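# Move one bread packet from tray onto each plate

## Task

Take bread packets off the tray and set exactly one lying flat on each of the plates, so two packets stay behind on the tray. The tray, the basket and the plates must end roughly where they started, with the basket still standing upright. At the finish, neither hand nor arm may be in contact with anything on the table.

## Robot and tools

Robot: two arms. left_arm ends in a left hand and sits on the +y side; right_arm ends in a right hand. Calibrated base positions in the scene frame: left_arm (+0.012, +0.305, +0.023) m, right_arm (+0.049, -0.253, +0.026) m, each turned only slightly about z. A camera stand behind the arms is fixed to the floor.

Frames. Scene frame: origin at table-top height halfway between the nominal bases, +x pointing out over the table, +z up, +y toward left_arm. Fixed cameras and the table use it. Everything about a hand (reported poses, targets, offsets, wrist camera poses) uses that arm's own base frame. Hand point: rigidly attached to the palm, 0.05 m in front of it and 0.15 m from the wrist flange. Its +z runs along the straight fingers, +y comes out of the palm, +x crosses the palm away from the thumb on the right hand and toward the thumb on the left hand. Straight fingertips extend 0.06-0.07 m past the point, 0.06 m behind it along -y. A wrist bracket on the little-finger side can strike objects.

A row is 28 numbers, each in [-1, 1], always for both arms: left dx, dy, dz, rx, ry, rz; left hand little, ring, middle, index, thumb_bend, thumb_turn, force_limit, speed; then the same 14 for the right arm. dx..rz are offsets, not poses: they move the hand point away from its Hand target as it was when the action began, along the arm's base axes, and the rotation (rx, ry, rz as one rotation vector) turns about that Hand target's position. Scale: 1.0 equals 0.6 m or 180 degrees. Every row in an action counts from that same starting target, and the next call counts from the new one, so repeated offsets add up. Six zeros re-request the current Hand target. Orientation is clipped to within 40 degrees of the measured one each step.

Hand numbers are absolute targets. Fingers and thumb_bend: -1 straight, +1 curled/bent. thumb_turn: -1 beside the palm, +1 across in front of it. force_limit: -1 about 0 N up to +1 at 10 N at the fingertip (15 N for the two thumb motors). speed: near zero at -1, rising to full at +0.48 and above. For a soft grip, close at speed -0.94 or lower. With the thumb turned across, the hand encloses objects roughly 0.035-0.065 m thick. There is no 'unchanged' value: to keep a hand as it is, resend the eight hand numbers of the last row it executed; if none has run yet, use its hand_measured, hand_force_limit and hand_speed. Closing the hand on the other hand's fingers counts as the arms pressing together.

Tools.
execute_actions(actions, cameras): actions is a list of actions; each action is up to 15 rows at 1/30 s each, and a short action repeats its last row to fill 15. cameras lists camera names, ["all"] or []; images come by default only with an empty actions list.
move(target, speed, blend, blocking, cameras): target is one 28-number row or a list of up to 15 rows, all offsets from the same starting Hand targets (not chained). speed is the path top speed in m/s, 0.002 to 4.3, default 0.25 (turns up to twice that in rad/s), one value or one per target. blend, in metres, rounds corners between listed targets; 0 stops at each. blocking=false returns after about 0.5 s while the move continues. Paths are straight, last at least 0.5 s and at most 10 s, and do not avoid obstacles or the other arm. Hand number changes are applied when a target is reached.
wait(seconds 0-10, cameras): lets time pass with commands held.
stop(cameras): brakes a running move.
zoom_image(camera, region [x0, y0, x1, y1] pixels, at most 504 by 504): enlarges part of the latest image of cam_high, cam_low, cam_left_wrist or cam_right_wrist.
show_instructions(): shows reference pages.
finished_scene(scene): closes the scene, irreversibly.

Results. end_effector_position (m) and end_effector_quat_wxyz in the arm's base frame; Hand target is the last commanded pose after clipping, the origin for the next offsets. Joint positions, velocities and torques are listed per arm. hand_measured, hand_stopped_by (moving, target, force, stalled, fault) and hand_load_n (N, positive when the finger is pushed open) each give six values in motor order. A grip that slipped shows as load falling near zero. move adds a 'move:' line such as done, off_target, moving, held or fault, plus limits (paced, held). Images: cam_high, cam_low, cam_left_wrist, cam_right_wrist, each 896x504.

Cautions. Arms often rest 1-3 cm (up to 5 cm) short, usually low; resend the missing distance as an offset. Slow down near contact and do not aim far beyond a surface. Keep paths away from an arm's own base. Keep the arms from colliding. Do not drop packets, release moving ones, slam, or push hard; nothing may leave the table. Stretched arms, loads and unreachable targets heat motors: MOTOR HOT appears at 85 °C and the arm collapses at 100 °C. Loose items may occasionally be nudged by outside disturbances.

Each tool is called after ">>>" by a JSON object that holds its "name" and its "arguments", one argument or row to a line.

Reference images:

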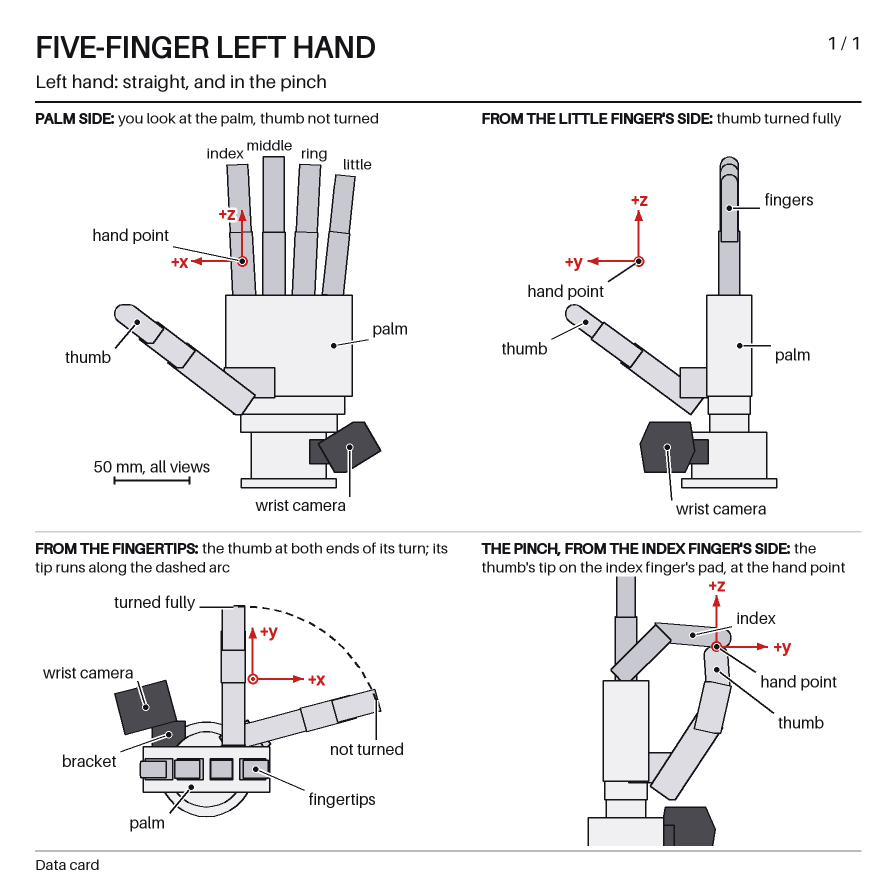

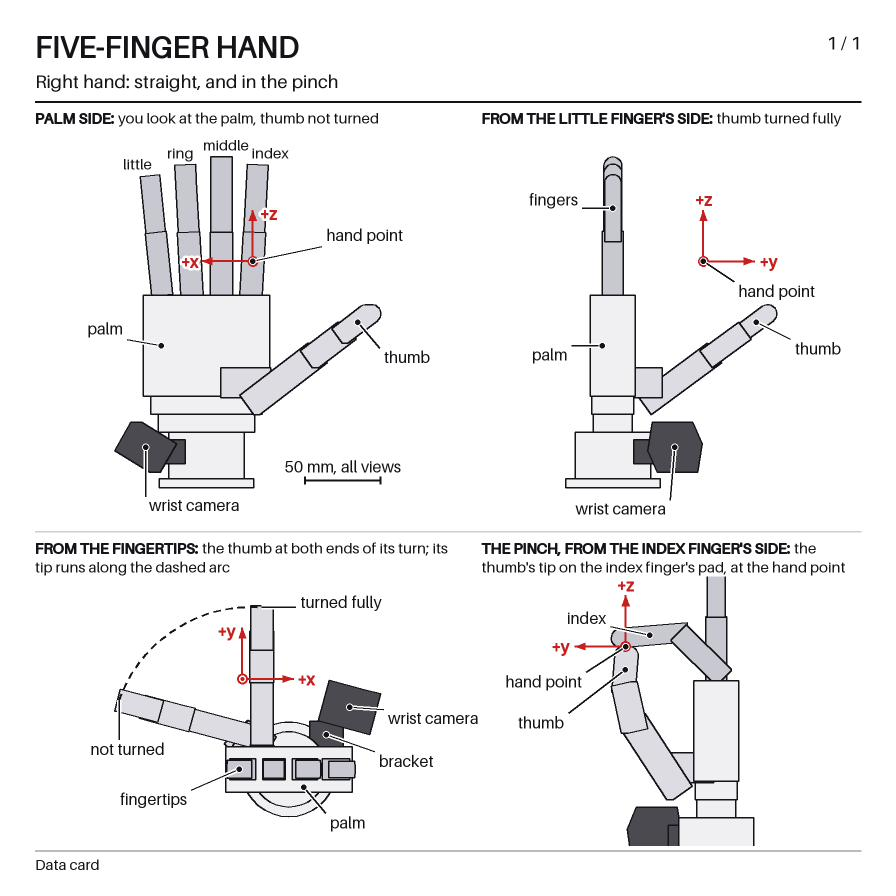

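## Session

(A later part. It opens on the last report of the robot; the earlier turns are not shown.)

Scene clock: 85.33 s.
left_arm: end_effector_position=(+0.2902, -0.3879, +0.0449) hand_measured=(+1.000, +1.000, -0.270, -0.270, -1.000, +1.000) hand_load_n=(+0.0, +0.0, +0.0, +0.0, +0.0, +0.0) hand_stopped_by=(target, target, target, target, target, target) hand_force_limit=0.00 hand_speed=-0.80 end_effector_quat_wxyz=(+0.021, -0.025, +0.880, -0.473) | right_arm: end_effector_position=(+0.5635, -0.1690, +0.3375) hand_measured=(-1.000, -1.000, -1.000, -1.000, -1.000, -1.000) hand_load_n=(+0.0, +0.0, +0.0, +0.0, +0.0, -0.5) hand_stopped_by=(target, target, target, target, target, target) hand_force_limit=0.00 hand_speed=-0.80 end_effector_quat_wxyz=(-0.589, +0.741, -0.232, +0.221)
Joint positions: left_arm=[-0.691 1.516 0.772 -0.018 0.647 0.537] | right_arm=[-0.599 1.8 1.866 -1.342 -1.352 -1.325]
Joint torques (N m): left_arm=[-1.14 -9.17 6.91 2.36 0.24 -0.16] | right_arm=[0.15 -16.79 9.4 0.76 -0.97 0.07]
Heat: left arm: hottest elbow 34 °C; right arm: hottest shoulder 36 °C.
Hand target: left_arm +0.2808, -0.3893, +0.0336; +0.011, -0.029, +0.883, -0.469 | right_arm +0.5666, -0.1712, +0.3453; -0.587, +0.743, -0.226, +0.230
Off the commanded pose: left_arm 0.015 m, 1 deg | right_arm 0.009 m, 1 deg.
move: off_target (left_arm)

>>> {"name": "move", "arguments": {
  "target": [0,0.002,-0.05,0,0,0,1,1,-0.27,-0.27,-1,1,0,-0.8,0,0,0,0,0,0,-1,-1,-1,-1,-1,-1,0,-0.8],
  "speed": 0.1,
  "cameras": ["cam_left_wrist"]
}}

Scene clock: 88.17 s.
left_arm: end_effector_position=(+0.2883, -0.3864, +0.0152) hand_measured=(+1.000, +1.000, -0.270, -0.270, -1.000, +1.000) hand_load_n=(+0.0, +0.0, +0.0, +0.0, +0.0, +0.0) hand_stopped_by=(target, target, target, target, target, target) hand_force_limit=0.00 hand_speed=-0.80 end_effector_quat_wxyz=(+0.021, -0.026, +0.880, -0.473) | right_arm: end_effector_position=(+0.5635, -0.1690, +0.3375) hand_measured=(-1.000, -1.000, -1.000, -1.000, -1.000, -1.000) hand_load_n=(+0.0, +0.0, +0.0, +0.0, +0.0, -0.5) hand_stopped_by=(target, target, target, target, target, target) hand_force_limit=0.00 hand_speed=-0.80 end_effector_quat_wxyz=(-0.589, +0.741, -0.232, +0.221)
Joint positions: left_arm=[-0.691 1.579 0.738 0.078 0.647 0.537] | right_arm=[-0.599 1.8 1.866 -1.342 -1.352 -1.325]
Joint torques (N m): left_arm=[-1.03 -8.94 6.8 2.36 0.31 -0.12] | right_arm=[0.09 -16.79 9.42 0.77 -0.97 0.07]
Heat: left arm: hottest elbow 34 °C; right arm: hottest shoulder 36 °C.
Hand target: left_arm +0.2808, -0.3881, +0.0036; +0.011, -0.029, +0.883, -0.469 | right_arm +0.5666, -0.1712, +0.3453; -0.587, +0.743, -0.226, +0.230
Off the commanded pose: left_arm 0.014 m, 1 deg | right_arm 0.009 m, 1 deg.
move: off_target (left_arm)
camera_calibration:
cam_left_wrist: T_world_to_cam=[[-0.227366, -0.560837, 0.796095, -0.161987], [-0.891637, 0.448574, 0.0613608, 0.434652], [-0.391521, -0.695876, -0.602053, -0.0342734], [0, 0, 0, 1]] pos_world=[0.337303, -0.309672, 0.0816518]
Images, in order (width x height): cam_left_wrist 896x504.

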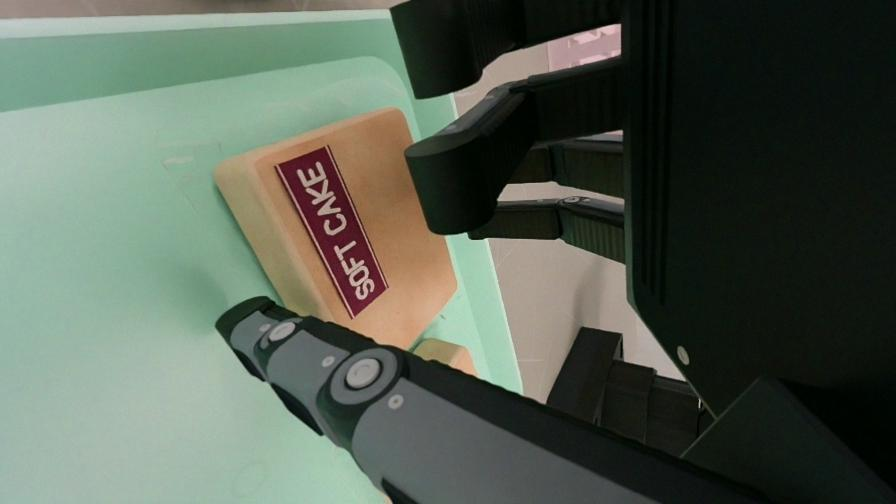

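>>> {"name": "move", "arguments": {
  "target": [
    [0,0,0,0,0,0,1,1,0.2,0.2,-0.4,1,0,-0.88,0,0,0,0,0,0,-1,-1,-1,-1,-1,-1,0,-0.8],
    [0.02,-0.005,0.08,0,0,0,1,1,0.2,0.2,-0.4,1,0,-0.88,0,0,0,0,0,0,-1,-1,-1,-1,-1,-1,0,-0.8]
  ],
  "speed": [0.1,0.1],
  "cameras": ["cam_left_wrist"]
}}

Scene clock: 95.93 s.
left_arm: end_effector_position=(+0.2788, -0.3794, +0.0329) hand_measured=(+1.000, +1.000, -0.106, -0.038, -0.914, +1.000) hand_load_n=(+0.0, +0.0, +3.0, +4.5, +10.5, +0.0) hand_stopped_by=(target, target, force, force, force, target) hand_force_limit=0.00 hand_speed=-0.88 end_effector_quat_wxyz=(+0.000, -0.035, +0.889, -0.457) | right_arm: end_effector_position=(+0.5635, -0.1690, +0.3375) hand_measured=(-1.000, -1.000, -1.000, -1.000, -1.000, -1.000) hand_load_n=(+0.0, +0.0, +0.0, +0.0, +0.0, -0.5) hand_stopped_by=(target, target, target, target, target, target) hand_force_limit=0.00 hand_speed=-0.80 end_effector_quat_wxyz=(-0.589, +0.741, -0.232, +0.221)
Joint positions: left_arm=[-0.691 1.525 0.762 -0.058 0.651 0.537] | right_arm=[-0.599 1.8 1.866 -1.342 -1.352 -1.325]
Joint torques (N m): left_arm=[0.21 -10.99 11.56 0.92 0.5 -0.02] | right_arm=[0.15 -16.85 9.42 0.73 -0.96 0.07]
Heat: left arm: hottest elbow 33 °C; right arm: hottest shoulder 36 °C.
Hand target: left_arm +0.2929, -0.3912, +0.0518; +0.011, -0.029, +0.883, -0.469 | right_arm +0.5666, -0.1712, +0.3453; -0.587, +0.743, -0.226, +0.230
Off the commanded pose: left_arm 0.026 m, 2 deg | right_arm 0.009 m, 1 deg.
move: off_target (left_arm)
camera_calibration:
cam_left_wrist: T_world_to_cam=[[-0.19238, -0.587224, 0.78623, -0.193828], [-0.88604, 0.448329, 0.118048, 0.418427], [-0.42181, -0.673921, -0.606553, -0.00557142], [0, 0, 0, 1]] pos_world=[0.331104, -0.305168, 0.0996197]
Images, in order (width x height): cam_left_wrist 896x504.

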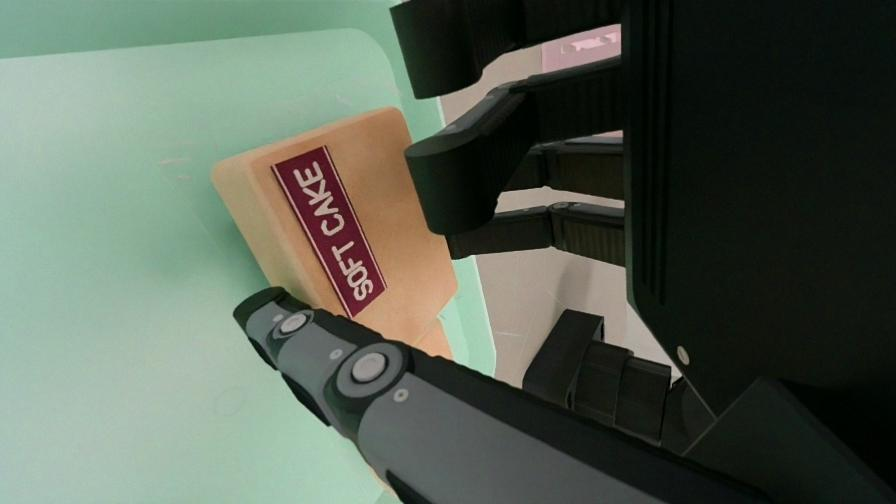

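>>> {"name": "move", "arguments": {
  "target": [
    [0,0,0.08,0,0,0,1,1,0.2,0.2,-0.4,1,0,-0.88,0,0,0,0,0,0,-1,-1,-1,-1,-1,-1,0,-0.8],
    [0.3077,0.0095,0.082,0,0,0,1,1,0.2,0.2,-0.4,1,0,-0.88,0,0,0,0,0,0,-1,-1,-1,-1,-1,-1,0,-0.8]
  ],
  "speed": [0.12,0.15],
  "blend": [0.02,0],
  "cameras": ["cam_left_wrist","cam_high"]
}}

Scene clock: 100.03 s.
left_arm: end_effector_position=(+0.4585, -0.3820, +0.0968) hand_measured=(+1.000, +1.000, -0.106, -0.038, -0.914, +1.000) hand_load_n=(+0.0, +0.0, +3.5, +4.5, +10.5, +0.0) hand_stopped_by=(target, target, force, force, force, target) hand_force_limit=0.00 hand_speed=-0.88 end_effector_quat_wxyz=(+0.003, -0.034, +0.884, -0.466) | right_arm: end_effector_position=(+0.5635, -0.1690, +0.3375) hand_measured=(-1.000, -1.000, -1.000, -1.000, -1.000, -1.000) hand_load_n=(+0.0, +0.0, +0.0, +0.0, +0.0, +0.0) hand_stopped_by=(target, target, target, target, target, target) hand_force_limit=0.00 hand_speed=-0.80 end_effector_quat_wxyz=(-0.589, +0.741, -0.232, +0.221)
Joint positions: left_arm=[-0.481 1.771 1.301 -0.469 0.796 0.741] | right_arm=[-0.599 1.8 1.866 -1.342 -1.352 -1.325]
Joint torques (N m): left_arm=[0.67 -13.86 13.65 0.8 0.57 0.1] | right_arm=[0.15 -16.73 9.4 0.73 -0.96 0.07]
Heat: left arm: hottest elbow 34 °C; right arm: hottest shoulder 36 °C.
Hand target: left_arm +0.4775, -0.3855, +0.1009; +0.011, -0.029, +0.883, -0.469 | right_arm +0.5666, -0.1712, +0.3453; -0.587, +0.743, -0.226, +0.230
Off the commanded pose: left_arm 0.020 m, 1 deg | right_arm 0.009 m, 1 deg.
move: off_target (left_arm)
camera_calibration:
cam_left_wrist: T_world_to_cam=[[-0.197408, -0.571347, 0.796613, -0.203538], [-0.88713, 0.449914, 0.102848, 0.573808], [-0.417169, -0.686397, -0.595676, 0.0993394], [0, 0, 0, 1]] pos_world=[0.510304, -0.306269, 0.1623]
Images, in order (width x height): cam_high 896x504, cam_left_wrist 896x504.

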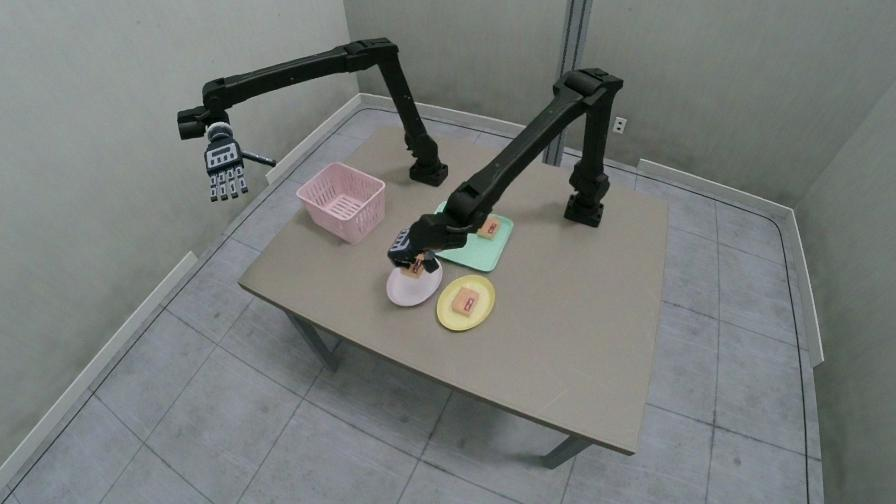

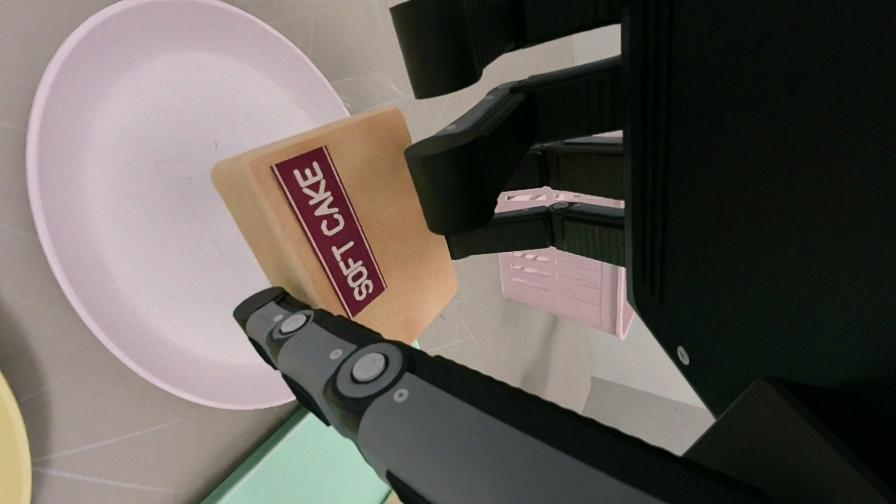

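>>> {"name": "move", "arguments": {
  "target": [-0.028,0.0,-0.128,0,0,0,1,1,0.2,0.2,-0.4,1,0,-0.88,0,0,0,0,0,0,-1,-1,-1,-1,-1,-1,0,-0.8],
  "speed": 0.15,
  "cameras": ["cam_left_wrist","cam_high"]
}}

>>> {"name": "zoom_image", "arguments": {
  "camera": "cam_high",
  "region": [360, 200, 500, 340]
}}

Scene clock: 110.80 s.
left_arm: end_effector_position=(+0.4622, -0.3832, +0.0355) hand_measured=(+1.000, +1.000, -0.106, -0.038, -0.914, +1.000) hand_load_n=(+0.0, +0.0, +3.0, +4.5, +10.5, +0.0) hand_stopped_by=(target, target, force, force, force, target) hand_force_limit=0.00 hand_speed=-0.88 end_effector_quat_wxyz=(+0.014, -0.029, +0.882, -0.471) | right_arm: end_effector_position=(+0.5635, -0.1690, +0.3375) hand_measured=(-1.000, -1.000, -1.000, -1.000, -1.000, -1.000) hand_load_n=(+0.0, +0.0, +0.0, +0.0, +0.0, -0.5) hand_stopped_by=(target, target, target, target, target, target) hand_force_limit=0.00 hand_speed=-0.80 end_effector_quat_wxyz=(-0.589, +0.741, -0.232, +0.221)
Joint positions: left_arm=[-0.481 1.852 1.227 -0.288 0.792 0.741] | right_arm=[-0.599 1.8 1.866 -1.342 -1.352 -1.325]
Joint torques (N m): left_arm=[-0.56 -14.86 8.21 2.1 0.41 -0.01] | right_arm=[0.15 -16.79 9.39 0.76 -0.96 0.07]
Heat: left arm: hottest elbow 36 °C; right arm: hottest shoulder 36 °C.
Hand target: left_arm +0.4607, -0.3855, +0.0240; +0.011, -0.029, +0.883, -0.469 | right_arm +0.5666, -0.1712, +0.3453; -0.587, +0.743, -0.226, +0.230
Off the commanded pose: left_arm 0.012 m, 0 deg | right_arm 0.009 m, 1 deg.
move: off_target (left_arm)
camera_calibration:
cam_left_wrist: T_world_to_cam=[[-0.2166, -0.564176, 0.796737, -0.143053], [-0.890253, 0.449084, 0.0759769, 0.58604], [-0.400666, -0.692841, -0.599531, 0.0535727], [0, 0, 0, 1]] pos_world=[0.512203, -0.306771, 0.101569]
Images, in order (width x height): cam_high 896x504, cam_left_wrist 896x504.

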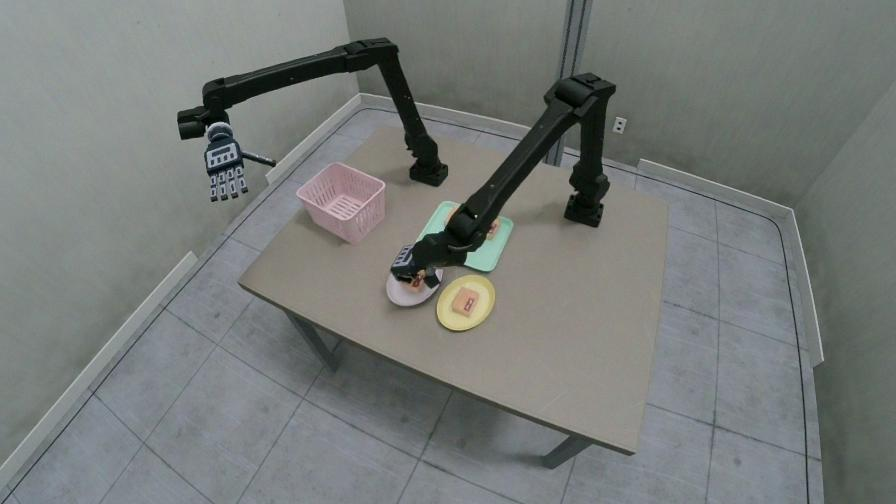

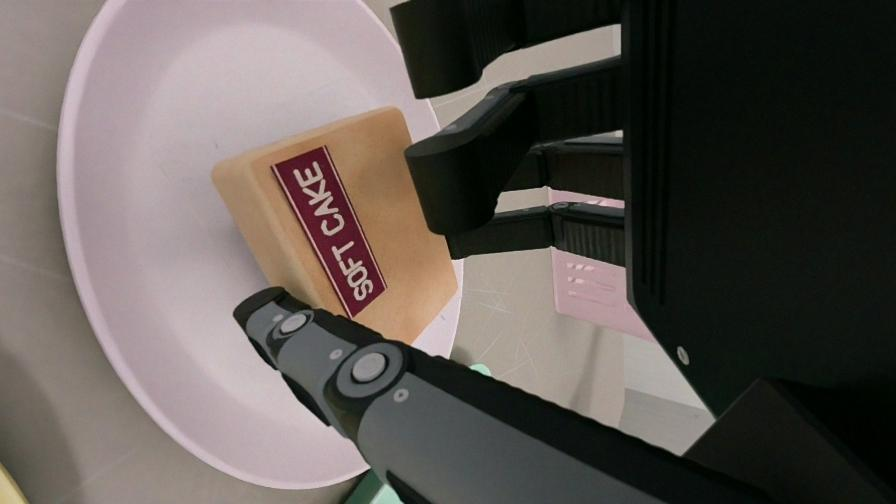

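Scaled by 3.600.

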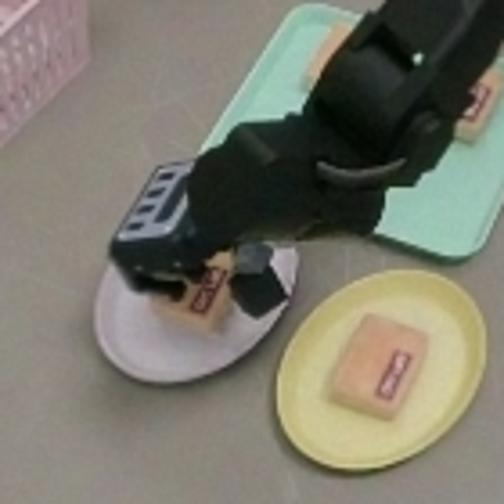

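>>> {"name": "move", "arguments": {
  "target": [-0.013,-0.002,-0.038,0,0,0,1,1,0.2,0.2,-0.4,1,0,-0.88,0,0,0,0,0,0,-1,-1,-1,-1,-1,-1,0,-0.8],
  "speed": 0.06,
  "cameras": ["cam_left_wrist"]
}}

Scene clock: 118.20 s.
left_arm: end_effector_position=(+0.4609, -0.3817, +0.0183) hand_measured=(+1.000, +1.000, -0.106, -0.038, -0.914, +1.000) hand_load_n=(+0.0, +0.0, +3.5, +4.5, +10.5, +0.0) hand_stopped_by=(target, target, force, force, force, target) hand_force_limit=0.00 hand_speed=-0.88 end_effector_quat_wxyz=(+0.023, -0.026, +0.880, -0.473) | right_arm: end_effector_position=(+0.5635, -0.1690, +0.3375) hand_measured=(-1.000, -1.000, -1.000, -1.000, -1.000, -1.000) hand_load_n=(+0.0, +0.0, +0.0, -0.5, +0.0, -0.5) hand_stopped_by=(target, target, target, target, target, target) hand_force_limit=0.00 hand_speed=-0.80 end_effector_quat_wxyz=(-0.589, +0.741, -0.232, +0.221)
Joint positions: left_arm=[-0.481 1.868 1.193 -0.22 0.787 0.741] | right_arm=[-0.599 1.8 1.866 -1.342 -1.352 -1.325]
Joint torques (N m): left_arm=[-1.14 -14.15 7.61 2.07 0.39 -0.11] | right_arm=[0.15 -16.79 9.4 0.75 -0.96 0.07]
Heat: left arm: hottest elbow 36 °C; right arm: hottest shoulder 37 °C.
Hand target: left_arm +0.4529, -0.3867, +0.0012; +0.011, -0.029, +0.883, -0.469 | right_arm +0.5666, -0.1712, +0.3453; -0.587, +0.743, -0.226, +0.230
Off the commanded pose: left_arm 0.020 m, 1 deg | right_arm 0.009 m, 1 deg.
move: off_target (left_arm)
camera_calibration:
cam_left_wrist: T_world_to_cam=[[-0.228973, -0.561049, 0.795485, -0.121962], [-0.892814, 0.446671, 0.0580453, 0.586138], [-0.387886, -0.696929, -0.603187, 0.0363927], [0, 0, 0, 1]] pos_world=[0.509502, -0.304874, 0.0849481]
Images, in order (width x height): cam_left_wrist 896x504.

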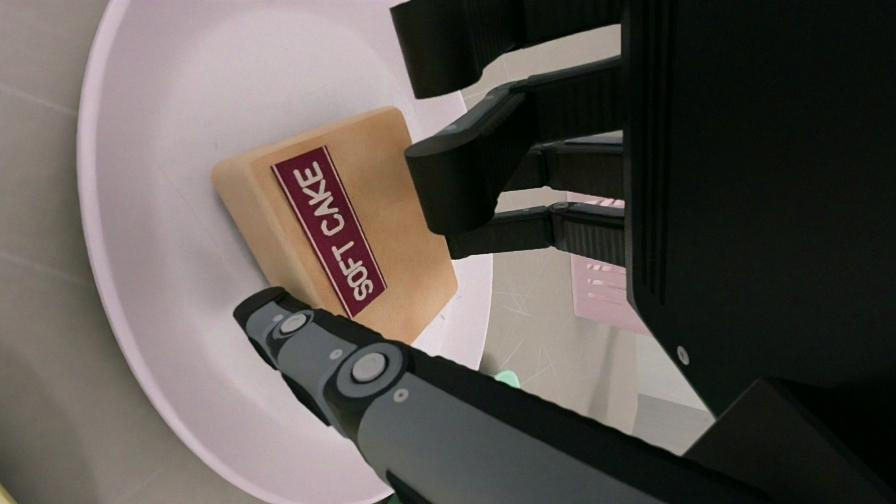

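>>> {"name": "move", "arguments": {
  "target": [0,0,-0.008,0,0,0,1,1,0.2,0.2,-0.4,1,0,-0.88,0,0,0,0,0,0,-1,-1,-1,-1,-1,-1,0,-0.8],
  "speed": 0.04,
  "cameras": ["cam_left_wrist"]
}}

Scene clock: 120.43 s.
left_arm: end_effector_position=(+0.4624, -0.3825, +0.0161) hand_measured=(+1.000, +1.000, -0.106, -0.038, -0.914, +1.000) hand_load_n=(+0.0, +0.0, +3.5, +4.5, +10.5, +0.0) hand_stopped_by=(target, target, force, force, force, target) hand_force_limit=0.00 hand_speed=-0.88 end_effector_quat_wxyz=(+0.024, -0.025, +0.880, -0.474) | right_arm: end_effector_position=(+0.5635, -0.1690, +0.3375) hand_measured=(-1.000, -1.000, -1.000, -1.000, -1.000, -1.000) hand_load_n=(+0.0, +0.0, -0.5, -0.5, +0.0, +0.0) hand_stopped_by=(target, target, target, target, target, target) hand_force_limit=0.00 hand_speed=-0.80 end_effector_quat_wxyz=(-0.589, +0.741, -0.232, +0.221)
Joint positions: left_arm=[-0.481 1.874 1.193 -0.209 0.787 0.741] | right_arm=[-0.599 1.8 1.866 -1.342 -1.352 -1.325]
Joint torques (N m): left_arm=[-0.97 -14.15 7.25 2.04 0.38 -0.09] | right_arm=[0.15 -16.73 9.39 0.75 -0.96 0.07]
Heat: left arm: hottest elbow 35 °C; right arm: hottest shoulder 37 °C.
Hand target: left_arm +0.4529, -0.3866, -0.0036; +0.011, -0.029, +0.883, -0.469 | right_arm +0.5666, -0.1712, +0.3453; -0.587, +0.743, -0.226, +0.230
Off the commanded pose: left_arm 0.022 m, 2 deg | right_arm 0.009 m, 1 deg.
move: off_target (left_arm)
camera_calibration:
cam_left_wrist: T_world_to_cam=[[-0.232429, -0.559178, 0.7958, -0.117879], [-0.893052, 0.446806, 0.0531203, 0.588182], [-0.385272, -0.698344, -0.603226, 0.0332852], [0, 0, 0, 1]] pos_world=[0.510702, -0.305474, 0.0826423]
Images, in order (width x height): cam_left_wrist 896x504.

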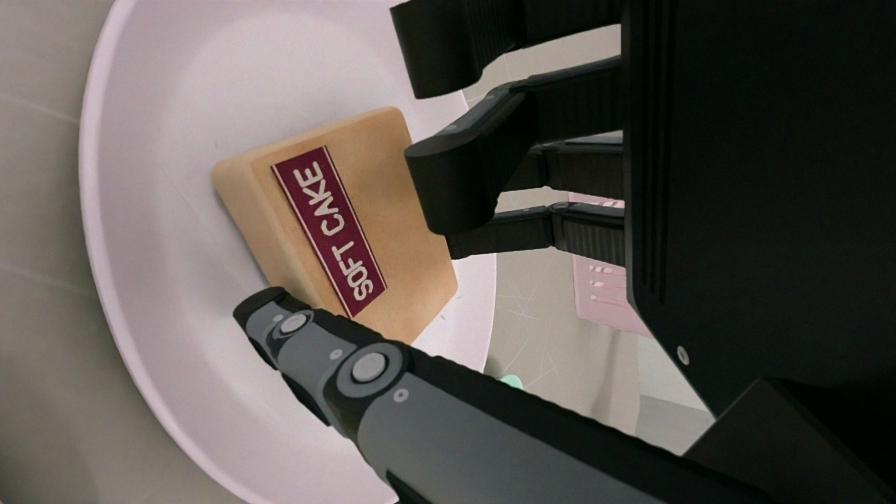

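>>> {"name": "move", "arguments": {
  "target": [
    [0,0,-0.004,0,0,0,1,1,-0.27,-0.27,-1,1,0,-0.85,0,0,0,0,0,0,-1,-1,-1,-1,-1,-1,0,-0.8],
    [0.014,-0.004,0.06,0,0,0,1,1,-0.27,-0.27,-1,1,0,-0.8,0,0,0,0,0,0,-1,-1,-1,-1,-1,-1,0,-0.8],
    [0,0,0.2,0,0,0,1,1,-0.27,-0.27,-1,1,0,-0.8,0,0,0,0,0,0,-1,-1,-1,-1,-1,-1,0,-0.8],
    [-0.2,0.15,0.25,0,0,0,1,1,-0.27,-0.27,-1,1,0,-0.8,0,0,0,0,0,0,-1,-1,-1,-1,-1,-1,0,-0.8]
  ],
  "speed": [0.1,0.05,0.15,0.2],
  "blend": [0,0.01,0.03,0],
  "cameras": ["cam_high","cam_low"]
}}

>>> {"name": "zoom_image", "arguments": {
  "camera": "cam_high",
  "region": [370, 190, 530, 340]
}}

Scene clock: 128.23 s.
left_arm: end_effector_position=(+0.3340, -0.3052, +0.1513) hand_measured=(+1.000, +1.000, -0.270, -0.270, -1.000, +1.000) hand_load_n=(+0.0, +0.0, +0.0, +0.0, +0.0, +0.0) hand_stopped_by=(target, target, target, target, target, target) hand_force_limit=0.00 hand_speed=-0.80 end_effector_quat_wxyz=(+0.013, -0.025, +0.881, -0.473) | right_arm: end_effector_position=(+0.5635, -0.1690, +0.3375) hand_measured=(-1.000, -1.000, -1.000, -1.000, -1.000, -1.000) hand_load_n=(+0.0, +0.0, +0.0, +0.0, +0.0, -0.5) hand_stopped_by=(target, target, target, target, target, target) hand_force_limit=0.00 hand_speed=-0.80 end_effector_quat_wxyz=(-0.589, +0.741, -0.232, +0.221)
Joint positions: left_arm=[-0.454 1.341 0.948 -0.544 0.815 0.78] | right_arm=[-0.599 1.8 1.866 -1.342 -1.352 -1.325]
Joint torques (N m): left_arm=[1.55 -9.52 8.55 0.76 0.59 0.14] | right_arm=[0.15 -16.73 9.4 0.73 -0.97 0.07]
Heat: left arm: hottest elbow 35 °C; right arm: hottest shoulder 37 °C.
Hand target: left_arm +0.3328, -0.2967, +0.1465; +0.011, -0.029, +0.883, -0.469 | right_arm +0.5666, -0.1712, +0.3453; -0.587, +0.743, -0.226, +0.230
Off the commanded pose: left_arm 0.010 m, 1 deg | right_arm 0.009 m, 1 deg.
move: done; blend cut to 0 m at target 2; target 2's new numbers were sent with left_arm's hand 0.027 m and 2 deg from that target
Images, in order (width x height): cam_high 896x504, cam_low 896x504.

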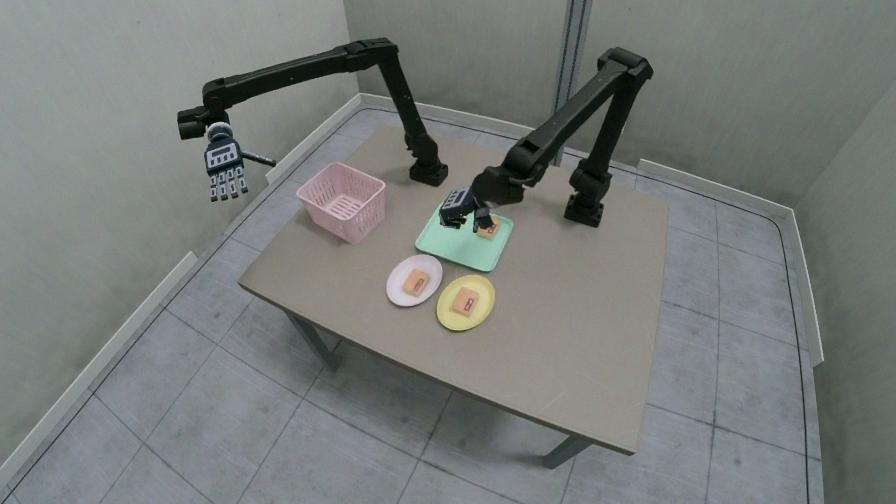

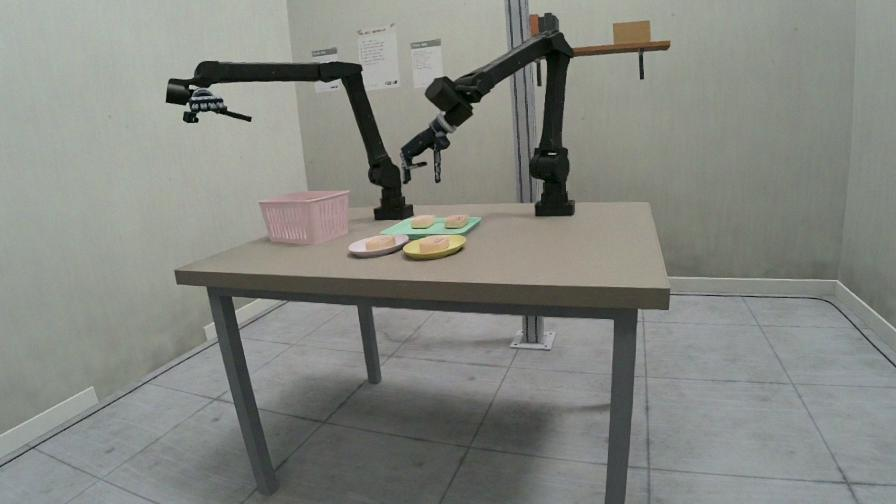

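Scaled by 3.150.

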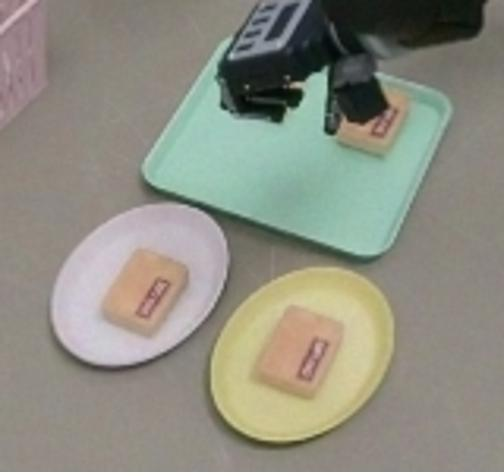

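>>> {"name": "finished_scene", "arguments": {
  "scene": 2
}}

The scene is finished: the task was done.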